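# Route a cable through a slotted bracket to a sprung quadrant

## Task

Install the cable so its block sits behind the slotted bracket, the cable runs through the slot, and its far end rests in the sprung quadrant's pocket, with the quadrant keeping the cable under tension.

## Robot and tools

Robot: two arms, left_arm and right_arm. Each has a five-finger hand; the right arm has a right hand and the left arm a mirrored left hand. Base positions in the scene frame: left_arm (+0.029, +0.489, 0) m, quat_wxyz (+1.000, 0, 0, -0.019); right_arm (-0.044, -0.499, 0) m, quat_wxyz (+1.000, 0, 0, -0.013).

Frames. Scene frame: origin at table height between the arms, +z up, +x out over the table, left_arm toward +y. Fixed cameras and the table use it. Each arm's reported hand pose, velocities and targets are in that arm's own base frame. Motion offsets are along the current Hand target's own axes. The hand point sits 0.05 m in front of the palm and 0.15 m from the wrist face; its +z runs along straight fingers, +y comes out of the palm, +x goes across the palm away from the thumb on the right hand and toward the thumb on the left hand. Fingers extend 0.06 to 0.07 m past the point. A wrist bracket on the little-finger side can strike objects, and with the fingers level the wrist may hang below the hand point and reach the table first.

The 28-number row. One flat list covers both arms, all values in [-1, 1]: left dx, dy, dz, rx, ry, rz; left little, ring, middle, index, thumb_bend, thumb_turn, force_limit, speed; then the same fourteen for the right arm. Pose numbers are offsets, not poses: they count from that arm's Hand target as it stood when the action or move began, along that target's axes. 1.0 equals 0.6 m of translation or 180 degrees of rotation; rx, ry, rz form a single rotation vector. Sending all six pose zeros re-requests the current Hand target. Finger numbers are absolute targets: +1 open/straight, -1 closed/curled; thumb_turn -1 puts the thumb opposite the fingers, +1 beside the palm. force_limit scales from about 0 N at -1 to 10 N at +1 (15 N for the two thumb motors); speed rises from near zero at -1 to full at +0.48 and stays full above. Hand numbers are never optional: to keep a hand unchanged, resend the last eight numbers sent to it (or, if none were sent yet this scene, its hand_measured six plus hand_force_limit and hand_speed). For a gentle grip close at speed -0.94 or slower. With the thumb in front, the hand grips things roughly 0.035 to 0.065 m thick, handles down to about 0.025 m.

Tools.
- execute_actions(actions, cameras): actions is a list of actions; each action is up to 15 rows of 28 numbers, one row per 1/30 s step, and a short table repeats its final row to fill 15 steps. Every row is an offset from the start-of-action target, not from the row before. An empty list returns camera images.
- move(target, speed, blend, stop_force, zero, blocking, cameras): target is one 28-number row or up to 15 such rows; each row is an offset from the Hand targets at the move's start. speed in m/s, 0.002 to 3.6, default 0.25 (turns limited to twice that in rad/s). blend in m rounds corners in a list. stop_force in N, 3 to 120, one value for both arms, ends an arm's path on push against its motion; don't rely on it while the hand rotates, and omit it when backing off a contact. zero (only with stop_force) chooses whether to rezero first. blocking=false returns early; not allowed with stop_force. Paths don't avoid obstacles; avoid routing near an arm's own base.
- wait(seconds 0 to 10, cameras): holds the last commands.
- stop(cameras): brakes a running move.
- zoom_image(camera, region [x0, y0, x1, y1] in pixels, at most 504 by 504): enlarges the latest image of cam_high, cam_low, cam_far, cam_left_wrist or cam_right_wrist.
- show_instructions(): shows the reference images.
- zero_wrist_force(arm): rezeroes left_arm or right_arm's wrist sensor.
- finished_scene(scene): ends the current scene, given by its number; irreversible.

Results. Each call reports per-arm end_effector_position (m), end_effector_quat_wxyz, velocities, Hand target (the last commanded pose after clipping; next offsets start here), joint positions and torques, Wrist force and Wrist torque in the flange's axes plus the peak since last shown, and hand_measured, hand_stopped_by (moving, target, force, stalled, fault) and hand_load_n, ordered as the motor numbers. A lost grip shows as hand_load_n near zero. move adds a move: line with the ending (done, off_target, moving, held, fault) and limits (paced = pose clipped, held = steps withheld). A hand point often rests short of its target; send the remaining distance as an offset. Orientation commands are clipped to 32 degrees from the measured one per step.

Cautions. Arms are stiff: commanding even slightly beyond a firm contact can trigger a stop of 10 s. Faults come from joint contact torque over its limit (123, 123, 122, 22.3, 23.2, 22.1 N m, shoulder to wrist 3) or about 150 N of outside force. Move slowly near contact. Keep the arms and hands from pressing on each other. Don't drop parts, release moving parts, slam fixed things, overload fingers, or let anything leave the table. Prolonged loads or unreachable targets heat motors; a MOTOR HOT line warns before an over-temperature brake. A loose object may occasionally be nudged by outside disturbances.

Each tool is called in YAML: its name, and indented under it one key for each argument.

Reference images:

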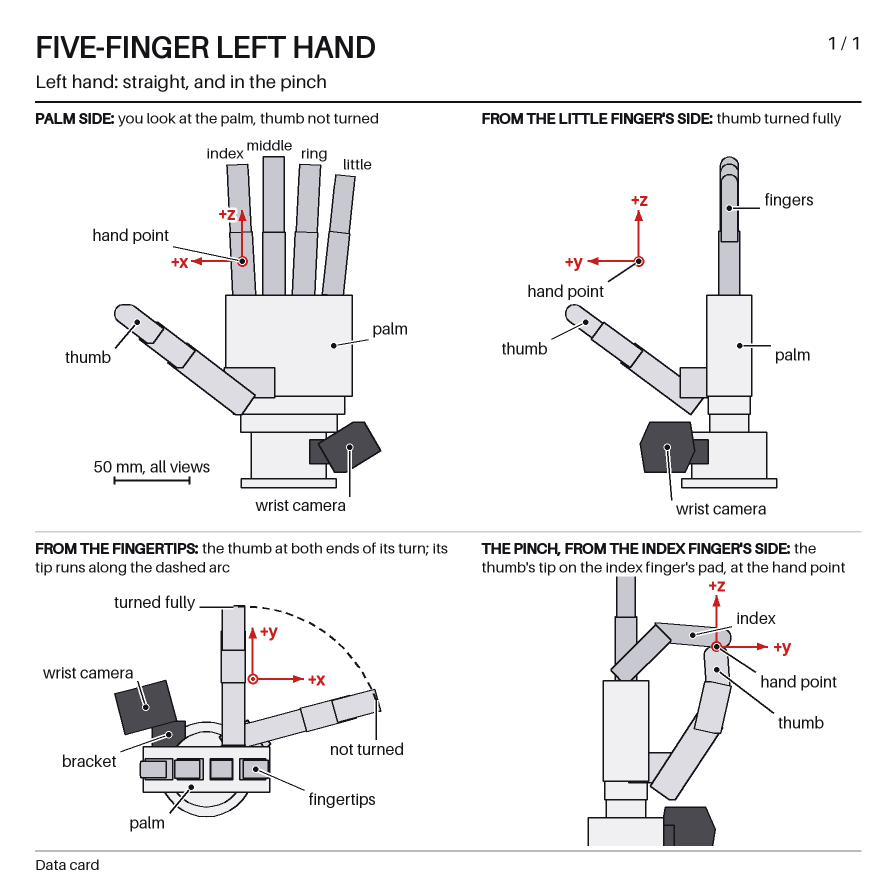

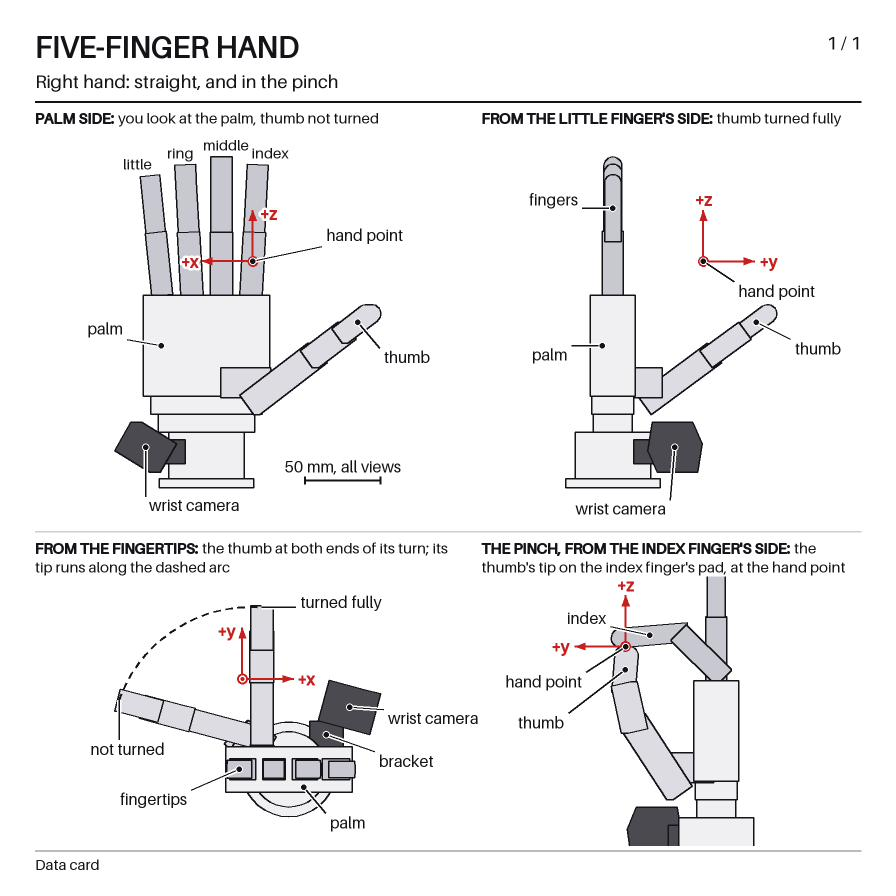

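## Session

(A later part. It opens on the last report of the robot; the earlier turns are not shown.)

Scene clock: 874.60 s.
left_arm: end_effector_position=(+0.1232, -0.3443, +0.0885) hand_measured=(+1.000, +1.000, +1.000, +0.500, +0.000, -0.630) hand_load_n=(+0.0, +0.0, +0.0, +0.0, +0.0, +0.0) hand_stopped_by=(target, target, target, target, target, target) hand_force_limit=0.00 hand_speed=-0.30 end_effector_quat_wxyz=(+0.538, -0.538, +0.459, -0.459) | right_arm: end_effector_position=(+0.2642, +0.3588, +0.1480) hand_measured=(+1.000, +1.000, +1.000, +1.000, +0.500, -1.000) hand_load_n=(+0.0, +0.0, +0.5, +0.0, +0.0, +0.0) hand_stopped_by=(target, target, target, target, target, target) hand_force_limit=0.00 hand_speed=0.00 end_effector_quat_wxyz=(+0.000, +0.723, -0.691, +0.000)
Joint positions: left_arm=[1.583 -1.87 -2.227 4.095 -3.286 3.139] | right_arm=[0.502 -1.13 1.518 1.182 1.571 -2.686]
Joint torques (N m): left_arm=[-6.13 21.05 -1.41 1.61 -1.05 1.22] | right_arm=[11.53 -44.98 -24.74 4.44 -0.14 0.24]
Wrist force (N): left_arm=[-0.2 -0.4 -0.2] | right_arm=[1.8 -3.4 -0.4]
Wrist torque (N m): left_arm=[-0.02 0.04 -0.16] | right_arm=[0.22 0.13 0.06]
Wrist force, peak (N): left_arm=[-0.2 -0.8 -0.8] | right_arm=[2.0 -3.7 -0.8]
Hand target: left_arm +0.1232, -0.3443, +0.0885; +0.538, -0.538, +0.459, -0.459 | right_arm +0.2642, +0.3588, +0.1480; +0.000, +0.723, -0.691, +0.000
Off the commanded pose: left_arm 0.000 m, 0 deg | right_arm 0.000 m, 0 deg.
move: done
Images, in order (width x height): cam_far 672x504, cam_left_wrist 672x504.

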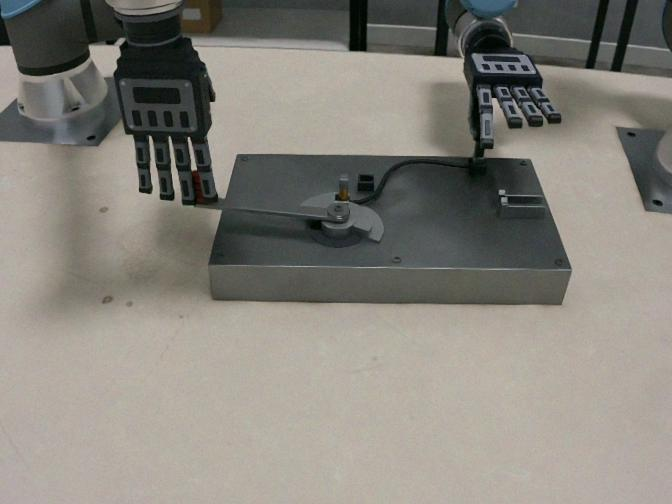

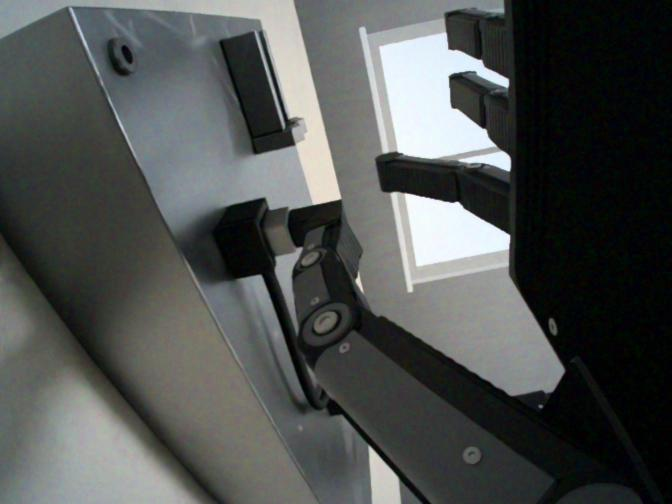

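move:
  target:
    - [-0.001,0.0033,0,0,0,0,1,1,1,0.5,0,-0.63,0,-0.3,0,0,0,0,0,0,1,1,1,1,0.5,-1,0,0]
    - [-0.001,0.0033,0.0167,0,0,0,1,1,1,0.5,0,-0.63,0,-0.3,0,0,0,0,0,0,1,1,1,1,0.5,-1,0,0]
  speed: 0.03
  stop_force: 3
  cameras: ["cam_left_wrist"]

move:
  target: [0,0,0,0,0,0,1,1,1,-0.5,0,-0.63,0.1,-0.9,0,0,0,0,0,0,1,1,1,1,0.5,-1,0,0]
  cameras: ["cam_far","cam_left_wrist"]

zoom_image:
  camera: "cam_far"
  region: [420, 90, 580, 220]

zoom_image:
  camera: "cam_left_wrist"
  region: [180, 130, 420, 310]

Scene clock: 895.40 s.
left_arm: end_effector_position=(+0.1330, -0.3421, +0.0866) hand_measured=(+1.000, +1.000, +1.000, +0.500, +0.000, -0.630) hand_load_n=(-0.5, -0.5, +0.0, +0.0, -0.5, +0.0) hand_stopped_by=(target, target, target, target, target, target) hand_force_limit=0.00 hand_speed=-0.30 end_effector_quat_wxyz=(+0.538, -0.538, +0.459, -0.459) | right_arm: end_effector_position=(+0.2642, +0.3588, +0.1480) hand_measured=(+1.000, +1.000, +1.000, +1.000, +0.500, -1.000) hand_load_n=(+0.0, +0.0, +0.5, +0.0, -0.5, +0.0) hand_stopped_by=(target, target, target, target, target, target) hand_force_limit=0.00 hand_speed=0.00 end_effector_quat_wxyz=(+0.000, +0.723, -0.691, +0.000)
Joint positions: left_arm=[1.612 -1.865 -2.244 4.107 -3.258 3.139] | right_arm=[0.502 -1.13 1.518 1.182 1.571 -2.686]
Joint torques (N m): left_arm=[8.09 41.02 -2 1.6 2.29 0.87] | right_arm=[9.92 -45.58 -25.96 4.52 -0.03 0.05]
Wrist force (N): left_arm=[-0.3 -0.5 -0.8] | right_arm=[2.3 -3.3 0.4]
Wrist torque (N m): left_arm=[0.02 0.07 -0.18] | right_arm=[0.20 0.07 0.07]
Wrist force, peak (N): left_arm=[-0.4 -1.1 -0.8] | right_arm=[2.0 -3.8 -0.5]
Hand target: left_arm +0.1330, -0.3421, +0.0866; +0.538, -0.538, +0.459, -0.459 | right_arm +0.2642, +0.3588, +0.1480; +0.000, +0.723, -0.691, +0.000
Off the commanded pose: left_arm 0.000 m, 0 deg | right_arm 0.000 m, 0 deg.
move: done
Images, in order (width x height): cam_left_wrist 672x504.

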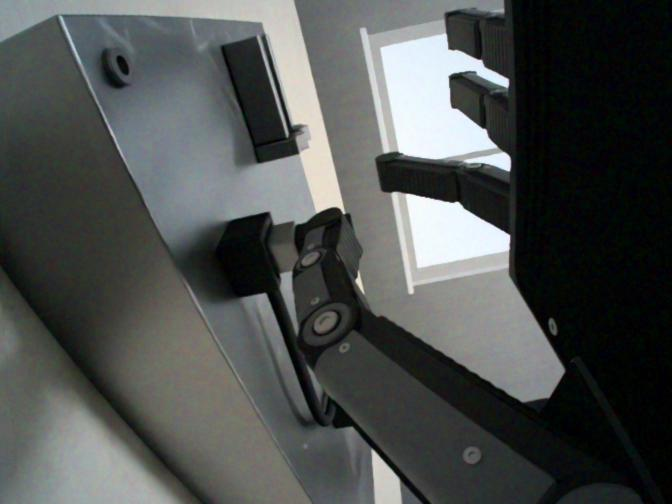

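Scene clock: 897.67 s.
left_arm: end_effector_position=(+0.1330, -0.3421, +0.0866) hand_measured=(+1.000, +1.000, +1.000, -0.056, +0.000, -0.630) hand_load_n=(+0.0, +0.0, +0.0, +6.5, +1.0, -1.5) hand_stopped_by=(target, target, target, force, target, target) hand_force_limit=0.10 hand_speed=-0.90 end_effector_quat_wxyz=(+0.538, -0.538, +0.459, -0.459) | right_arm: end_effector_position=(+0.2642, +0.3588, +0.1480) hand_measured=(+1.000, +1.000, +1.000, +1.000, +0.500, -1.000) hand_load_n=(+0.0, +0.0, +0.5, +0.0, +0.0, +0.0) hand_stopped_by=(target, target, target, target, target, target) hand_force_limit=0.00 hand_speed=0.00 end_effector_quat_wxyz=(+0.000, +0.723, -0.691, +0.000)
Joint positions: left_arm=[1.612 -1.865 -2.244 4.107 -3.258 3.139] | right_arm=[0.502 -1.13 1.518 1.182 1.571 -2.686]
Joint torques (N m): left_arm=[8.12 38.29 -1.3 1.56 2.04 0.69] | right_arm=[9.95 -43.7 -26.25 4.34 -0.18 0.1]
Wrist force (N): left_arm=[-0.6 -4.6 -0.8] | right_arm=[2.1 -3.5 -0.4]
Wrist torque (N m): left_arm=[-0.05 0.04 -0.17] | right_arm=[0.21 0.09 0.08]
Wrist force, peak (N): left_arm=[-0.5 -5.4 -1.1] | right_arm=[2.1 -3.7 -0.7]
Hand target: left_arm +0.1330, -0.3421, +0.0866; +0.538, -0.538, +0.459, -0.459 | right_arm +0.2642, +0.3588, +0.1480; +0.000, +0.723, -0.691, +0.000
Off the commanded pose: left_arm 0.000 m, 0 deg | right_arm 0.000 m, 0 deg.
move: done
Images, in order (width x height): cam_far 672x504, cam_left_wrist 672x504.

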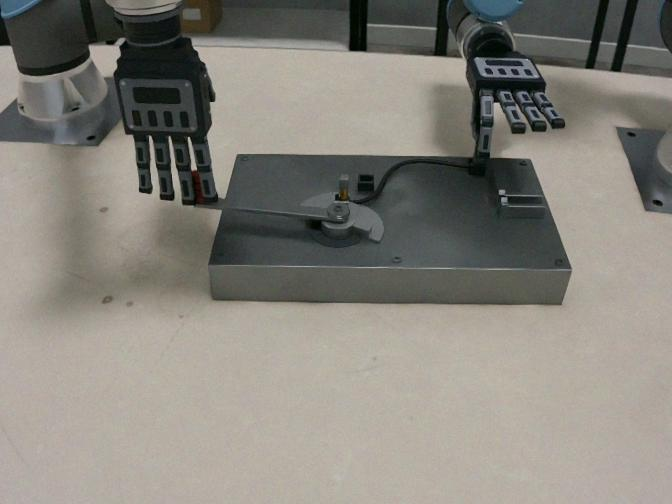

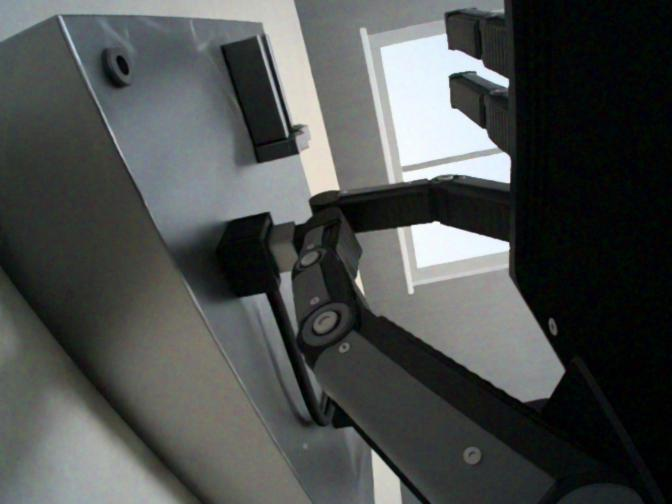

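Scaled by 3.150.

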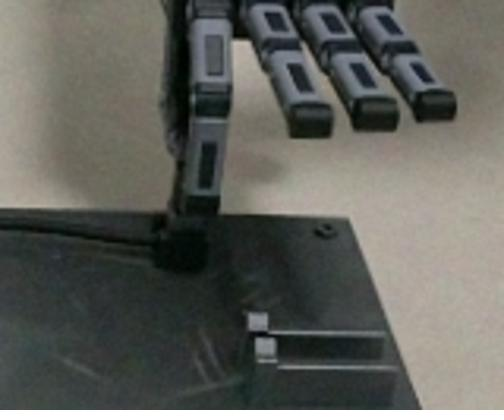

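Scaled by 2.100 from the camera's 672x504 image, which has a finer 960x720 frame.

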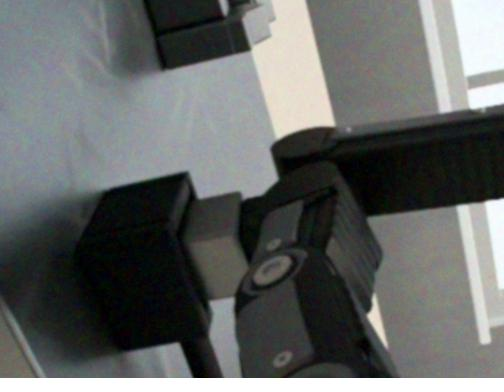

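move:
  target:
    - [0,-0.0467,0,0,0,0,1,1,1,-0.5,0,-0.63,0.1,-0.9,0,0,0,0,0,0,1,1,1,1,0.5,-1,0,0]
    - [0,-0.0467,0,0,0,0,1,1,1,-0.62,0,-0.63,0.3,-0.9,0,0,0,0,0,0,1,1,1,1,0.5,-1,0,0]
  speed: 0.025
  cameras: ["cam_far","cam_left_wrist"]

zoom_image:
  camera: "cam_far"
  region: [300, 90, 580, 250]

zoom_image:
  camera: "cam_left_wrist"
  region: [180, 130, 420, 310]

Scene clock: 910.93 s.
left_arm: end_effector_position=(+0.1330, -0.3421, +0.1146) hand_measured=(+1.000, +1.000, +1.000, -0.064, +0.002, -0.630) hand_load_n=(+0.0, -0.5, +0.0, +7.0, +4.5, -2.0) hand_stopped_by=(target, target, target, force, target, target) hand_force_limit=0.30 hand_speed=-0.90 end_effector_quat_wxyz=(+0.538, -0.538, +0.459, -0.459) | right_arm: end_effector_position=(+0.2642, +0.3588, +0.1480) hand_measured=(+1.000, +1.000, +1.000, +1.000, +0.500, -1.000) hand_load_n=(+0.5, +0.0, +0.5, +0.0, +0.0, +0.0) hand_stopped_by=(target, target, target, target, target, target) hand_force_limit=0.00 hand_speed=0.00 end_effector_quat_wxyz=(+0.000, +0.723, -0.691, +0.000)
Joint positions: left_arm=[1.612 -1.798 -2.223 4.019 -3.258 3.139] | right_arm=[0.502 -1.13 1.518 1.182 1.571 -2.686]
Joint torques (N m): left_arm=[-8.79 8.9 23.9 -2.68 -2.25 -1.12] | right_arm=[9.84 -44.9 -25.99 4.25 -0.25 -0.1]
Wrist force (N): left_arm=[0.1 0.1 -0.1] | right_arm=[2.0 -3.6 -0.5]
Wrist torque (N m): left_arm=[0.04 0.03 -0.15] | right_arm=[0.19 0.08 0.07]
Wrist force, peak (N): left_arm=[-0.7 -5.5 -1.1] | right_arm=[2.3 -3.6 -0.2]
Hand target: left_arm +0.1330, -0.3421, +0.1146; +0.538, -0.538, +0.459, -0.459 | right_arm +0.2642, +0.3588, +0.1480; +0.000, +0.723, -0.691, +0.000
Off the commanded pose: left_arm 0.000 m, 0 deg | right_arm 0.000 m, 0 deg.
move: done
Images, in order (width x height): cam_far 672x504, cam_left_wrist 672x504.

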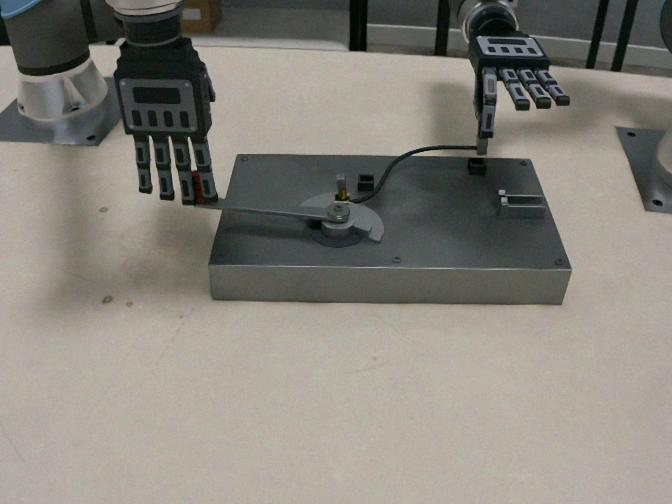

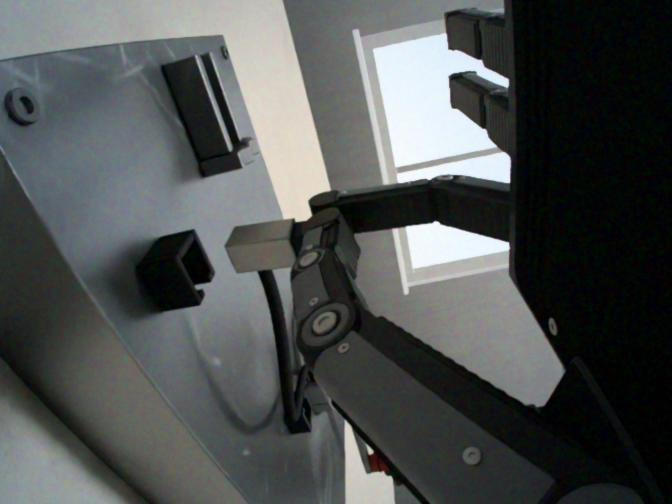

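Scaled by 1.800.

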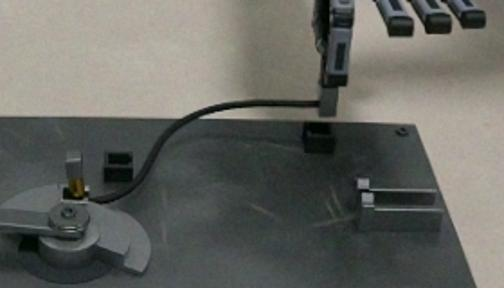

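Scaled by 2.100 from the camera's 672x504 image, which has a finer 960x720 frame.

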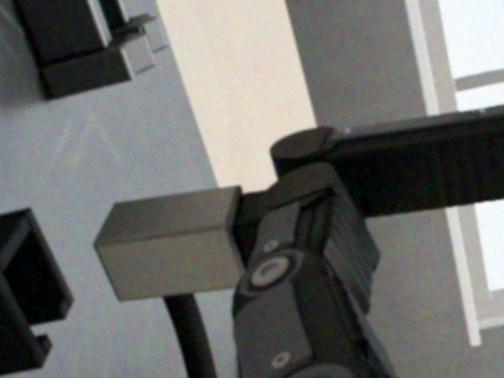

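move:
  target:
    - [0,-0.034,0,0,0,0,1,1,1,-0.62,0,-0.63,0.3,-0.9,0,0,0,0,0,0,1,1,1,1,0.5,-1,0,0]
    - [-0.0387,-0.034,0.131,0,0,0,1,1,1,-0.62,0,-0.63,0.3,-0.9,0,0,0,0,0,0,1,1,1,1,0.5,-1,0,0]
  speed: 0.04
  cameras: ["cam_far","cam_left_wrist"]

zoom_image:
  camera: "cam_far"
  region: [300, 90, 580, 250]

zoom_image:
  camera: "cam_left_wrist"
  region: [120, 130, 360, 310]

Scene clock: 935.63 s.
left_arm: end_effector_position=(+0.2069, -0.3069, +0.1350) hand_measured=(+1.000, +1.000, +1.000, -0.064, +0.002, -0.630) hand_load_n=(+0.0, +0.0, +0.0, +6.5, +4.0, -2.0) hand_stopped_by=(target, target, target, force, target, target) hand_force_limit=0.30 hand_speed=-0.90 end_effector_quat_wxyz=(+0.538, -0.538, +0.459, -0.459) | right_arm: end_effector_position=(+0.2642, +0.3588, +0.1480) hand_measured=(+1.000, +1.000, +1.000, +1.000, +0.500, -1.000) hand_load_n=(+0.0, +0.0, +0.5, +0.0, +0.0, +0.0) hand_stopped_by=(target, target, target, target, target, target) hand_force_limit=0.00 hand_speed=0.00 end_effector_quat_wxyz=(+0.000, +0.723, -0.691, +0.000)
Joint positions: left_arm=[1.86 -1.635 -2.345 3.982 -3.009 3.142] | right_arm=[0.502 -1.13 1.518 1.182 1.571 -2.686]
Joint torques (N m): left_arm=[7.69 32.63 0.69 1.89 1.93 1.33] | right_arm=[8.71 -45.49 -25.63 4.19 -0.62 0]
Wrist force (N): left_arm=[0.1 -0.1 -0.5] | right_arm=[2.0 -3.4 -0.7]
Wrist torque (N m): left_arm=[0.06 0.00 -0.14] | right_arm=[0.21 0.08 0.08]
Wrist force, peak (N): left_arm=[0.9 0.9 -0.1] | right_arm=[2.0 -3.8 -0.5]
Hand target: left_arm +0.2069, -0.3068, +0.1350; +0.538, -0.538, +0.459, -0.459 | right_arm +0.2642, +0.3588, +0.1480; +0.000, +0.723, -0.691, +0.000
Off the commanded pose: left_arm 0.000 m, 0 deg | right_arm 0.000 m, 0 deg.
move: done
Images, in order (width x height): cam_far 672x504, cam_left_wrist 672x504.

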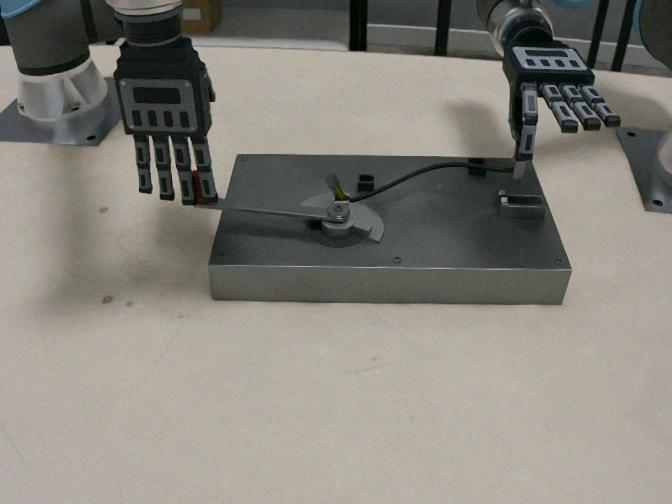

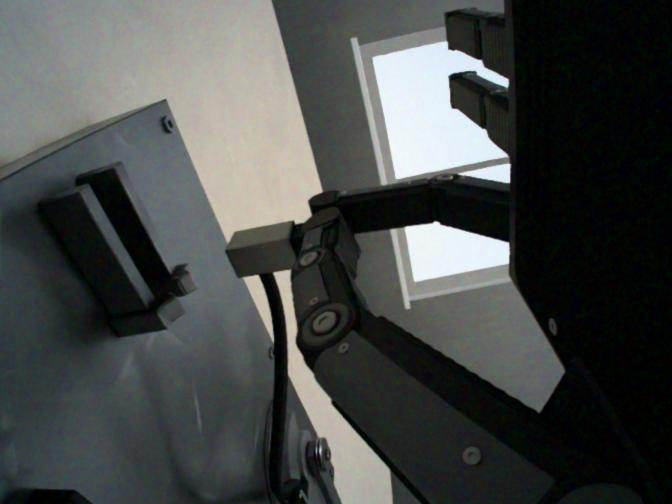

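Scaled by 1.800.

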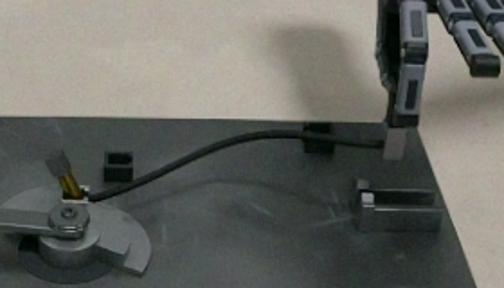

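Scaled by 2.100 from the camera's 672x504 image, which has a finer 960x720 frame.

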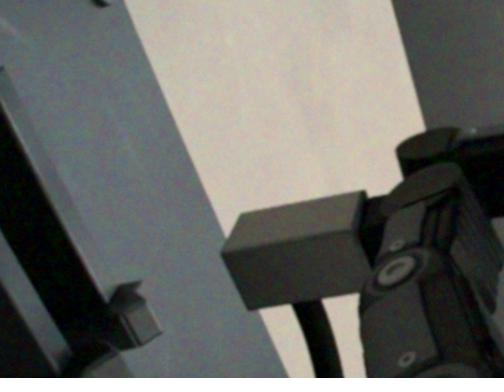

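move:
  target:
    - [-0.0075,0,-0.0033,0,0,0,1,1,1,-0.62,0,-0.63,0.3,-0.9,0,0,0,0,0,0,1,1,1,1,0.5,-1,0,0]
    - [-0.0075,0.0267,-0.0033,0,0,0,1,1,1,-0.62,0,-0.63,0.3,-0.9,0,0,0,0,0,0,1,1,1,1,0.5,-1,0,0]
  speed: 0.03
  cameras: ["cam_far","cam_left_wrist"]

zoom_image:
  camera: "cam_far"
  region: [300, 90, 580, 250]

zoom_image:
  camera: "cam_far"
  region: [480, 140, 570, 230]

zoom_image:
  camera: "cam_left_wrist"
  region: [120, 160, 360, 340]

Scene clock: 975.10 s.
left_arm: end_effector_position=(+0.2043, -0.3027, +0.1190) hand_measured=(+1.000, +1.000, +1.000, -0.064, +0.002, -0.630) hand_load_n=(+0.0, +0.0, +0.0, +6.5, +4.0, -2.0) hand_stopped_by=(target, target, target, force, target, target) hand_force_limit=0.30 hand_speed=-0.90 end_effector_quat_wxyz=(+0.538, -0.538, +0.459, -0.459) | right_arm: end_effector_position=(+0.2642, +0.3588, +0.1480) hand_measured=(+1.000, +1.000, +1.000, +1.000, +0.500, -1.000) hand_load_n=(+0.0, +0.0, +0.5, +0.0, +0.0, +0.0) hand_stopped_by=(target, target, target, target, target, target) hand_force_limit=0.00 hand_speed=0.00 end_effector_quat_wxyz=(+0.000, +0.723, -0.691, +0.000)
Joint positions: left_arm=[1.856 -1.667 -2.372 4.04 -3.014 3.142] | right_arm=[0.502 -1.13 1.518 1.182 1.571 -2.686]
Joint torques (N m): left_arm=[-4.34 1.61 -0.78 2.1 -0.61 0.78] | right_arm=[7.83 -43.96 -25.81 4.08 -0.68 -0.23]
Wrist force (N): left_arm=[0.2 -0.1 -0.1] | right_arm=[2.2 -3.5 -0.2]
Wrist torque (N m): left_arm=[0.02 0.00 -0.16] | right_arm=[0.18 0.06 0.08]
Wrist force, peak (N): left_arm=[0.8 0.1 -1.0] | right_arm=[2.0 -3.6 -0.6]
Hand target: left_arm +0.2043, -0.3027, +0.1190; +0.538, -0.538, +0.459, -0.459 | right_arm +0.2642, +0.3588, +0.1480; +0.000, +0.723, -0.691, +0.000
Off the commanded pose: left_arm 0.000 m, 0 deg | right_arm 0.000 m, 0 deg.
move: done
Images, in order (width x height): cam_far 672x504, cam_left_wrist 672x504.

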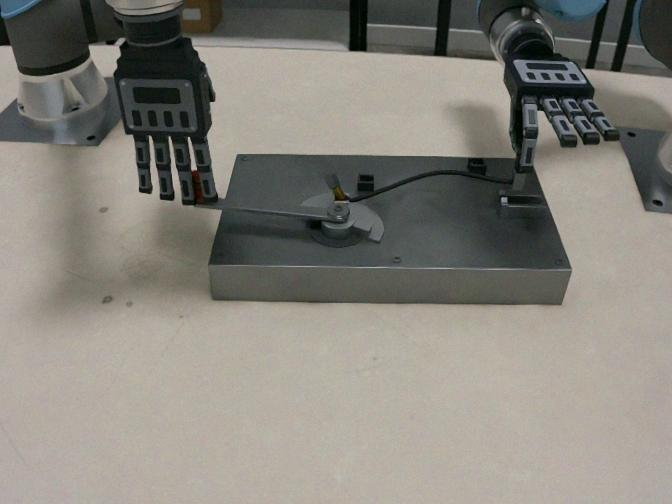

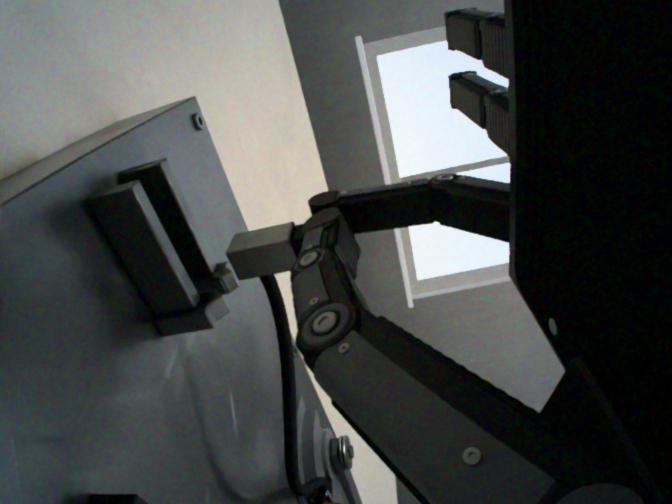

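Scaled by 1.800.

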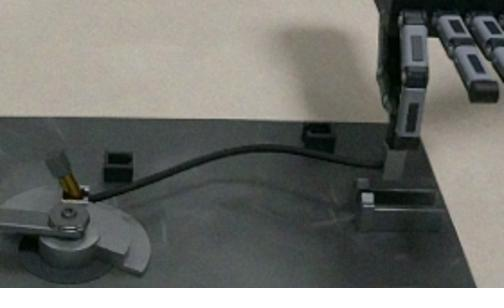

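Scaled by 5.600.

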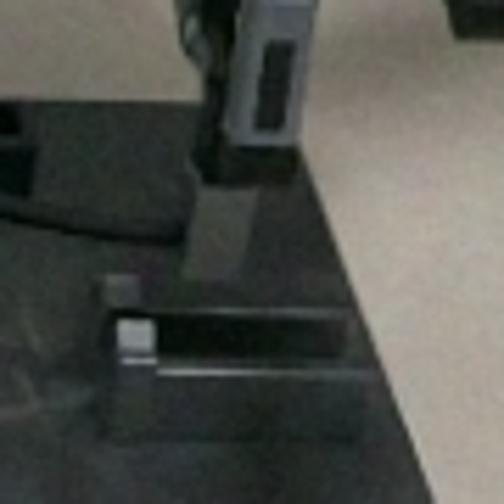

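Scaled by 2.100 from the camera's 672x504 image, which has a finer 960x720 frame.

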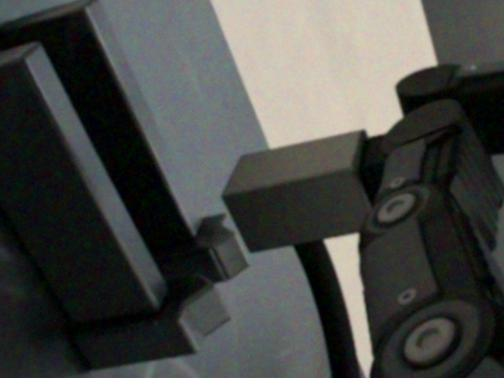

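zoom_image:
  camera: "cam_left_wrist"
  region: [80, 150, 310, 340]

zoom_image:
  camera: "cam_far"
  region: [490, 160, 550, 220]

Scaled by 2.191 from the camera's 672x504 image, which has a finer 960x720 frame.

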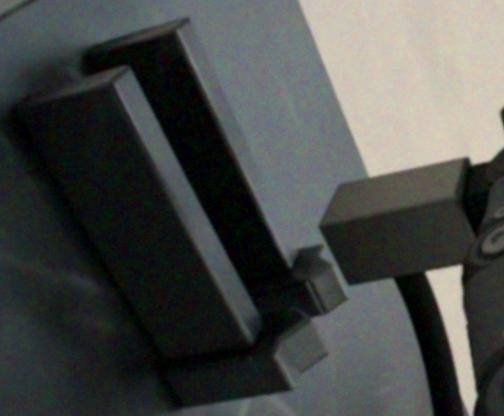

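Scaled by 8.400.

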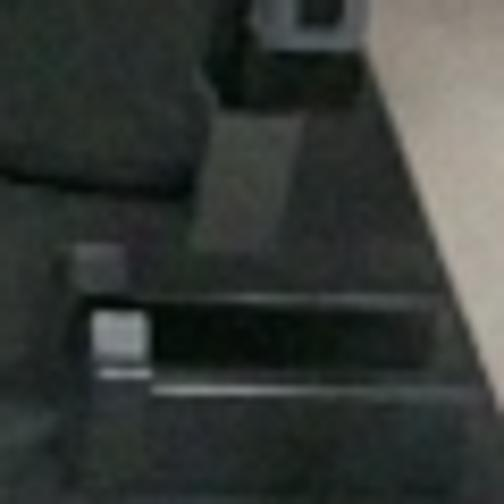

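move:
  target:
    - [0,0,0.0014,0,0,0,1,1,1,-0.62,0,-0.63,0.3,-0.9,0,0,0,0,0,0,1,1,1,1,0.5,-1,0,0]
    - [0,0.02,0.0014,0,0,0,1,1,1,-0.62,0,-0.63,0.3,-0.9,0,0,0,0,0,0,1,1,1,1,0.5,-1,0,0]
  speed: 0.02
  stop_force: 3
  cameras: ["cam_far","cam_left_wrist"]

zoom_image:
  camera: "cam_far"
  region: [300, 90, 580, 250]

zoom_image:
  camera: "cam_far"
  region: [490, 160, 550, 220]

zoom_image:
  camera: "cam_left_wrist"
  region: [120, 160, 360, 340]

Scene clock: 1023.67 s.
left_arm: end_effector_position=(+0.2051, -0.3026, +0.1070) hand_measured=(+1.000, +1.000, +1.000, -0.064, +0.002, -0.630) hand_load_n=(+0.0, -0.5, +0.0, +6.5, +4.0, -2.0) hand_stopped_by=(target, target, target, force, target, target) hand_force_limit=0.30 hand_speed=-0.90 end_effector_quat_wxyz=(+0.538, -0.538, +0.459, -0.459) | right_arm: end_effector_position=(+0.2642, +0.3588, +0.1480) hand_measured=(+1.000, +1.000, +1.000, +1.000, +0.500, -1.000) hand_load_n=(+0.0, +0.0, +0.5, +0.0, +0.0, +0.0) hand_stopped_by=(target, target, target, target, target, target) hand_force_limit=0.00 hand_speed=0.00 end_effector_quat_wxyz=(+0.000, +0.723, -0.691, +0.000)
Joint positions: left_arm=[1.859 -1.699 -2.384 4.086 -3.011 3.143] | right_arm=[0.502 -1.13 1.518 1.182 1.571 -2.686]
Joint torques (N m): left_arm=[-8.38 4.78 -1.35 2.03 -2.26 1.33] | right_arm=[7.19 -45.39 -25.84 4.15 -0.45 -0.19]
Wrist force (N): left_arm=[0.3 0.3 -0.4] | right_arm=[2.1 -3.3 0.2]
Wrist torque (N m): left_arm=[0.07 -0.02 -0.17] | right_arm=[0.19 0.10 0.06]
Wrist force, peak (N): left_arm=[0.5 0.4 -0.9] | right_arm=[1.9 -3.8 -0.4]
Hand target: left_arm +0.2051, -0.3026, +0.1070; +0.538, -0.538, +0.459, -0.459 | right_arm +0.2642, +0.3588, +0.1480; +0.000, +0.723, -0.691, +0.000
Off the commanded pose: left_arm 0.000 m, 0 deg | right_arm 0.000 m, 0 deg.
move: done
Images, in order (width x height): cam_far 672x504, cam_left_wrist 672x504.

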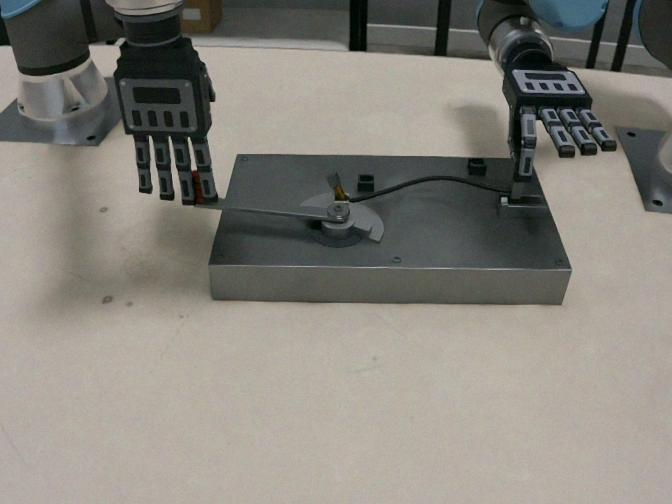

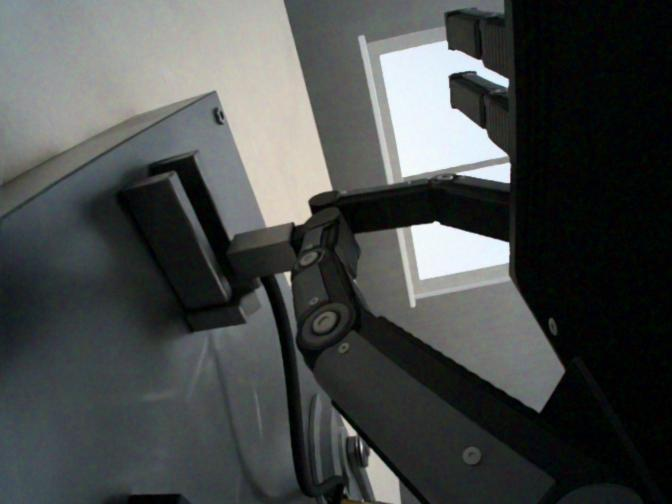

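Scaled by 1.800.

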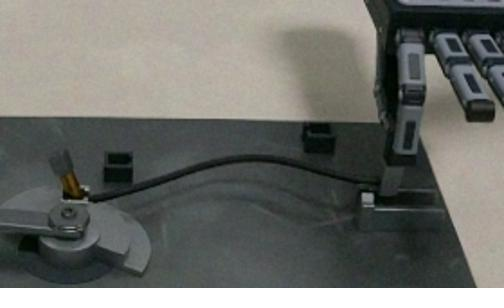

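Scaled by 8.400.

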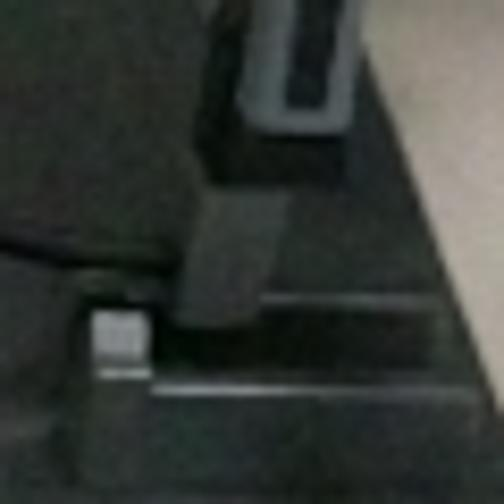

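Scaled by 2.100 from the camera's 672x504 image, which has a finer 960x720 frame.

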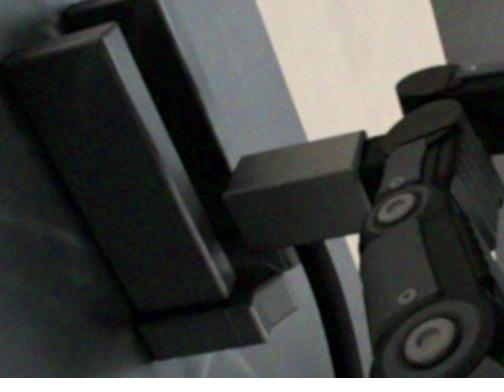

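move:
  target: [0,0.0133,0,0,0,0,1,1,1,-0.62,0,-0.63,0.3,-0.9,0,0,0,0,0,0,1,1,1,1,0.5,-1,0,0]
  speed: 0.015
  stop_force: 3
  cameras: ["cam_far","cam_left_wrist"]

zoom_image:
  camera: "cam_far"
  region: [300, 90, 580, 250]

zoom_image:
  camera: "cam_far"
  region: [490, 160, 550, 220]

zoom_image:
  camera: "cam_left_wrist"
  region: [120, 160, 360, 340]

Scene clock: 1043.47 s.
left_arm: end_effector_position=(+0.2051, -0.3026, +0.1039) hand_measured=(+1.000, +1.000, +1.000, -0.064, +0.000, -0.630) hand_load_n=(+0.0, +0.0, +0.0, +5.5, +3.5, -1.0) hand_stopped_by=(target, target, target, force, target, target) hand_force_limit=0.30 hand_speed=-0.90 end_effector_quat_wxyz=(+0.538, -0.538, +0.459, -0.459) | right_arm: end_effector_position=(+0.2642, +0.3588, +0.1480) hand_measured=(+1.000, +1.000, +1.000, +1.000, +0.500, -1.000) hand_load_n=(+0.0, +0.0, +0.0, +0.0, +0.0, +0.0) hand_stopped_by=(target, target, target, target, target, target) hand_force_limit=0.00 hand_speed=0.00 end_effector_quat_wxyz=(+0.000, +0.723, -0.691, +0.000)
Joint positions: left_arm=[1.859 -1.708 -2.387 4.095 -3.011 3.141] | right_arm=[0.502 -1.13 1.518 1.182 1.571 -2.686]
Joint torques (N m): left_arm=[-4.85 33.56 22.52 -1.89 -1.11 -1.17] | right_arm=[5.57 -44.23 -25.09 4.09 -0.61 -0.51]
Wrist force (N): left_arm=[0.4 -0.1 -0.2] | right_arm=[2.2 -3.4 0.0]
Wrist torque (N m): left_arm=[0.00 -0.03 -0.16] | right_arm=[0.18 0.08 0.07]
Wrist force, peak (N): left_arm=[-0.7 -5.0 -0.1] | right_arm=[2.1 -3.6 -0.5]
Hand target: left_arm +0.2051, -0.3026, +0.1039; +0.538, -0.538, +0.459, -0.459 (not the last commanded pose) | right_arm +0.2642, +0.3588, +0.1480; +0.000, +0.723, -0.691, +0.000
Off the commanded pose: left_arm 0.005 m, 0 deg | right_arm 0.000 m, 0 deg.
move: contact (left_arm)
Images, in order (width x height): cam_far 672x504, cam_left_wrist 672x504.

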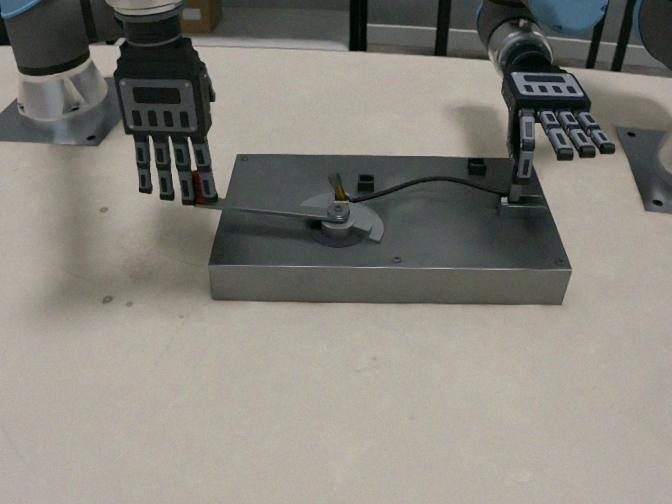

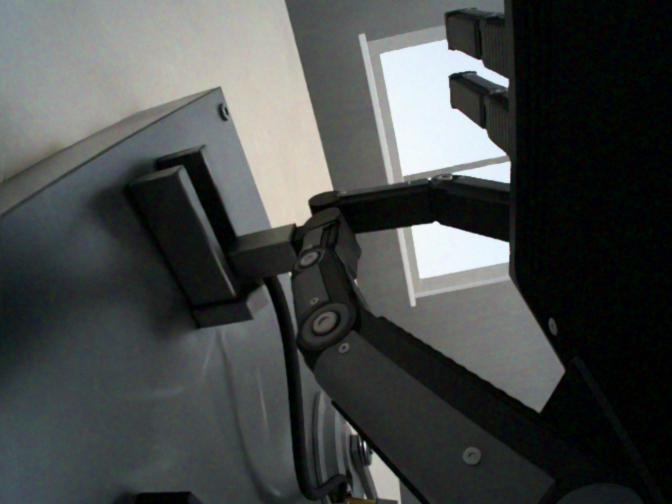

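Scaled by 1.800.

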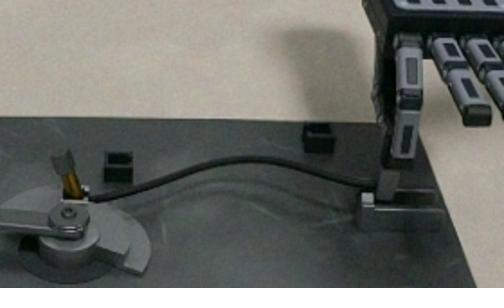

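Scaled by 8.400.

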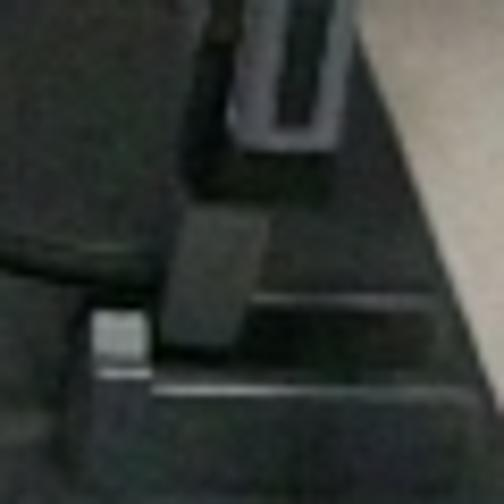

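Scaled by 2.100 from the camera's 672x504 image, which has a finer 960x720 frame.

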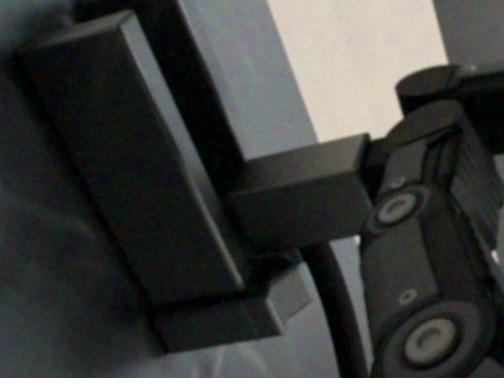

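move:
  target:
    - [0,-0.0083,0,0,0,0,1,1,1,-0.62,0,-0.63,0.3,-0.9,0,0,0,0,0,0,1,1,1,1,0.5,-1,0,0]
    - [-0.006,-0.0083,0,0,0,0,1,1,1,-0.62,0,-0.63,0.3,-0.9,0,0,0,0,0,0,1,1,1,1,0.5,-1,0,0]
  speed: 0.02
  cameras: ["cam_far","cam_left_wrist"]

zoom_image:
  camera: "cam_far"
  region: [490, 160, 550, 220]

zoom_image:
  camera: "cam_left_wrist"
  region: [180, 200, 320, 320]

Scene clock: 1077.33 s.
left_arm: end_effector_position=(+0.2045, -0.2991, +0.1089) hand_measured=(+1.000, +1.000, +1.000, -0.064, +0.000, -0.630) hand_load_n=(+0.0, +0.0, +0.0, +5.5, +3.5, -1.0) hand_stopped_by=(target, target, target, force, target, target) hand_force_limit=0.30 hand_speed=-0.90 end_effector_quat_wxyz=(+0.538, -0.538, +0.459, -0.459) | right_arm: end_effector_position=(+0.2642, +0.3588, +0.1480) hand_measured=(+1.000, +1.000, +1.000, +1.000, +0.500, -1.000) hand_load_n=(+0.0, +0.0, +0.5, +0.0, +0.0, +0.0) hand_stopped_by=(target, target, target, target, target, target) hand_force_limit=0.00 hand_speed=0.00 end_effector_quat_wxyz=(+0.000, +0.723, -0.691, +0.000)
Joint positions: left_arm=[1.86 -1.686 -2.392 4.078 -3.01 3.141] | right_arm=[0.502 -1.13 1.518 1.182 1.571 -2.686]
Joint torques (N m): left_arm=[5.4 30.54 -2.21 1.58 1.99 -0.63] | right_arm=[5.77 -44.9 -24 4.17 -0.84 -0.45]
Wrist force (N): left_arm=[0.5 0.2 -0.2] | right_arm=[1.8 -3.4 -0.7]
Wrist torque (N m): left_arm=[0.08 -0.05 -0.17] | right_arm=[0.21 0.11 0.06]
Wrist force, peak (N): left_arm=[0.4 -0.2 -1.0] | right_arm=[2.1 -3.6 -0.7]
Hand target: left_arm +0.2045, -0.2990, +0.1089; +0.538, -0.538, +0.459, -0.459 | right_arm +0.2642, +0.3588, +0.1480; +0.000, +0.723, -0.691, +0.000
Off the commanded pose: left_arm 0.000 m, 0 deg | right_arm 0.000 m, 0 deg.
move: done
Images, in order (width x height): cam_far 672x504, cam_left_wrist 672x504.

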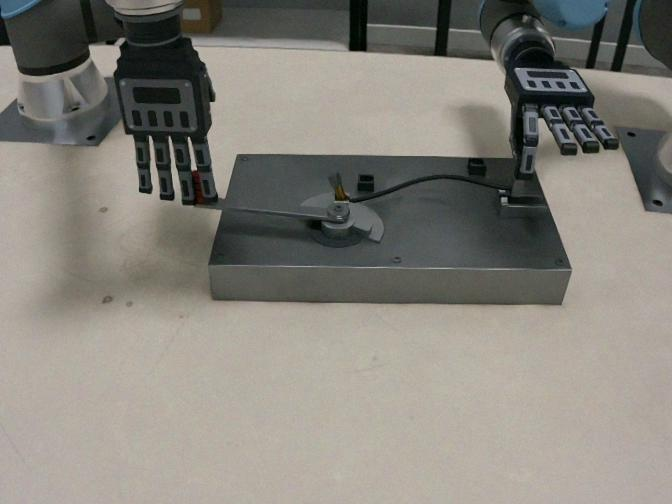

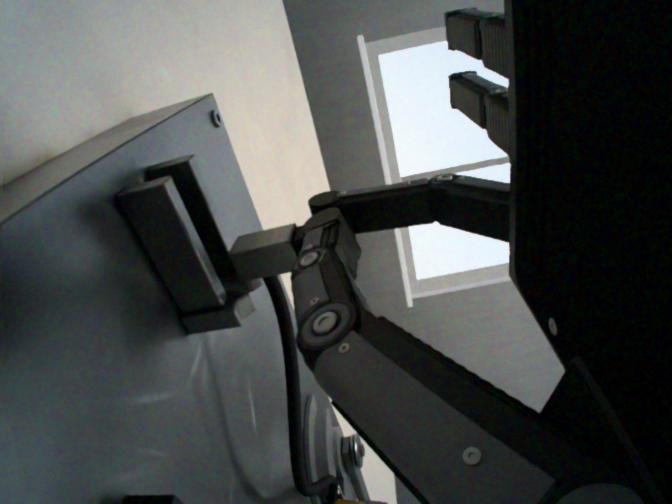

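Scaled by 8.400.

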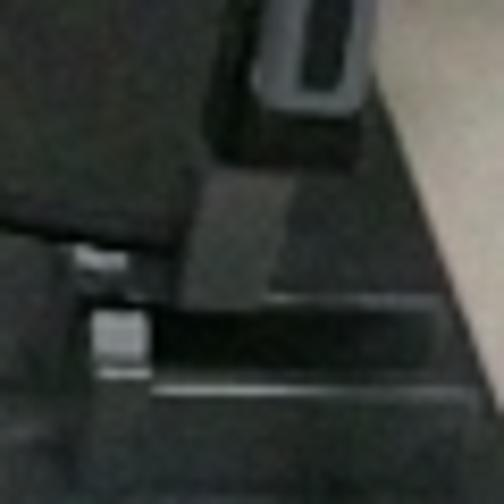

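Scaled by 3.600 from the camera's 672x504 image, which has a finer 960x720 frame.

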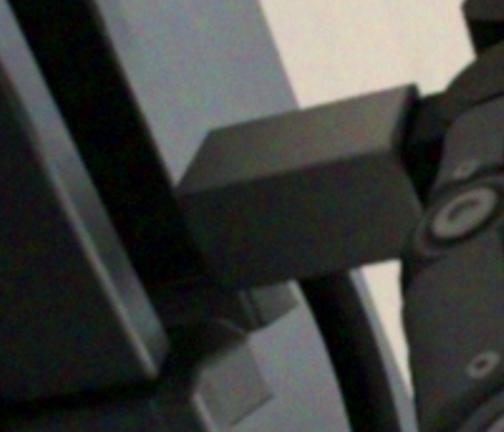

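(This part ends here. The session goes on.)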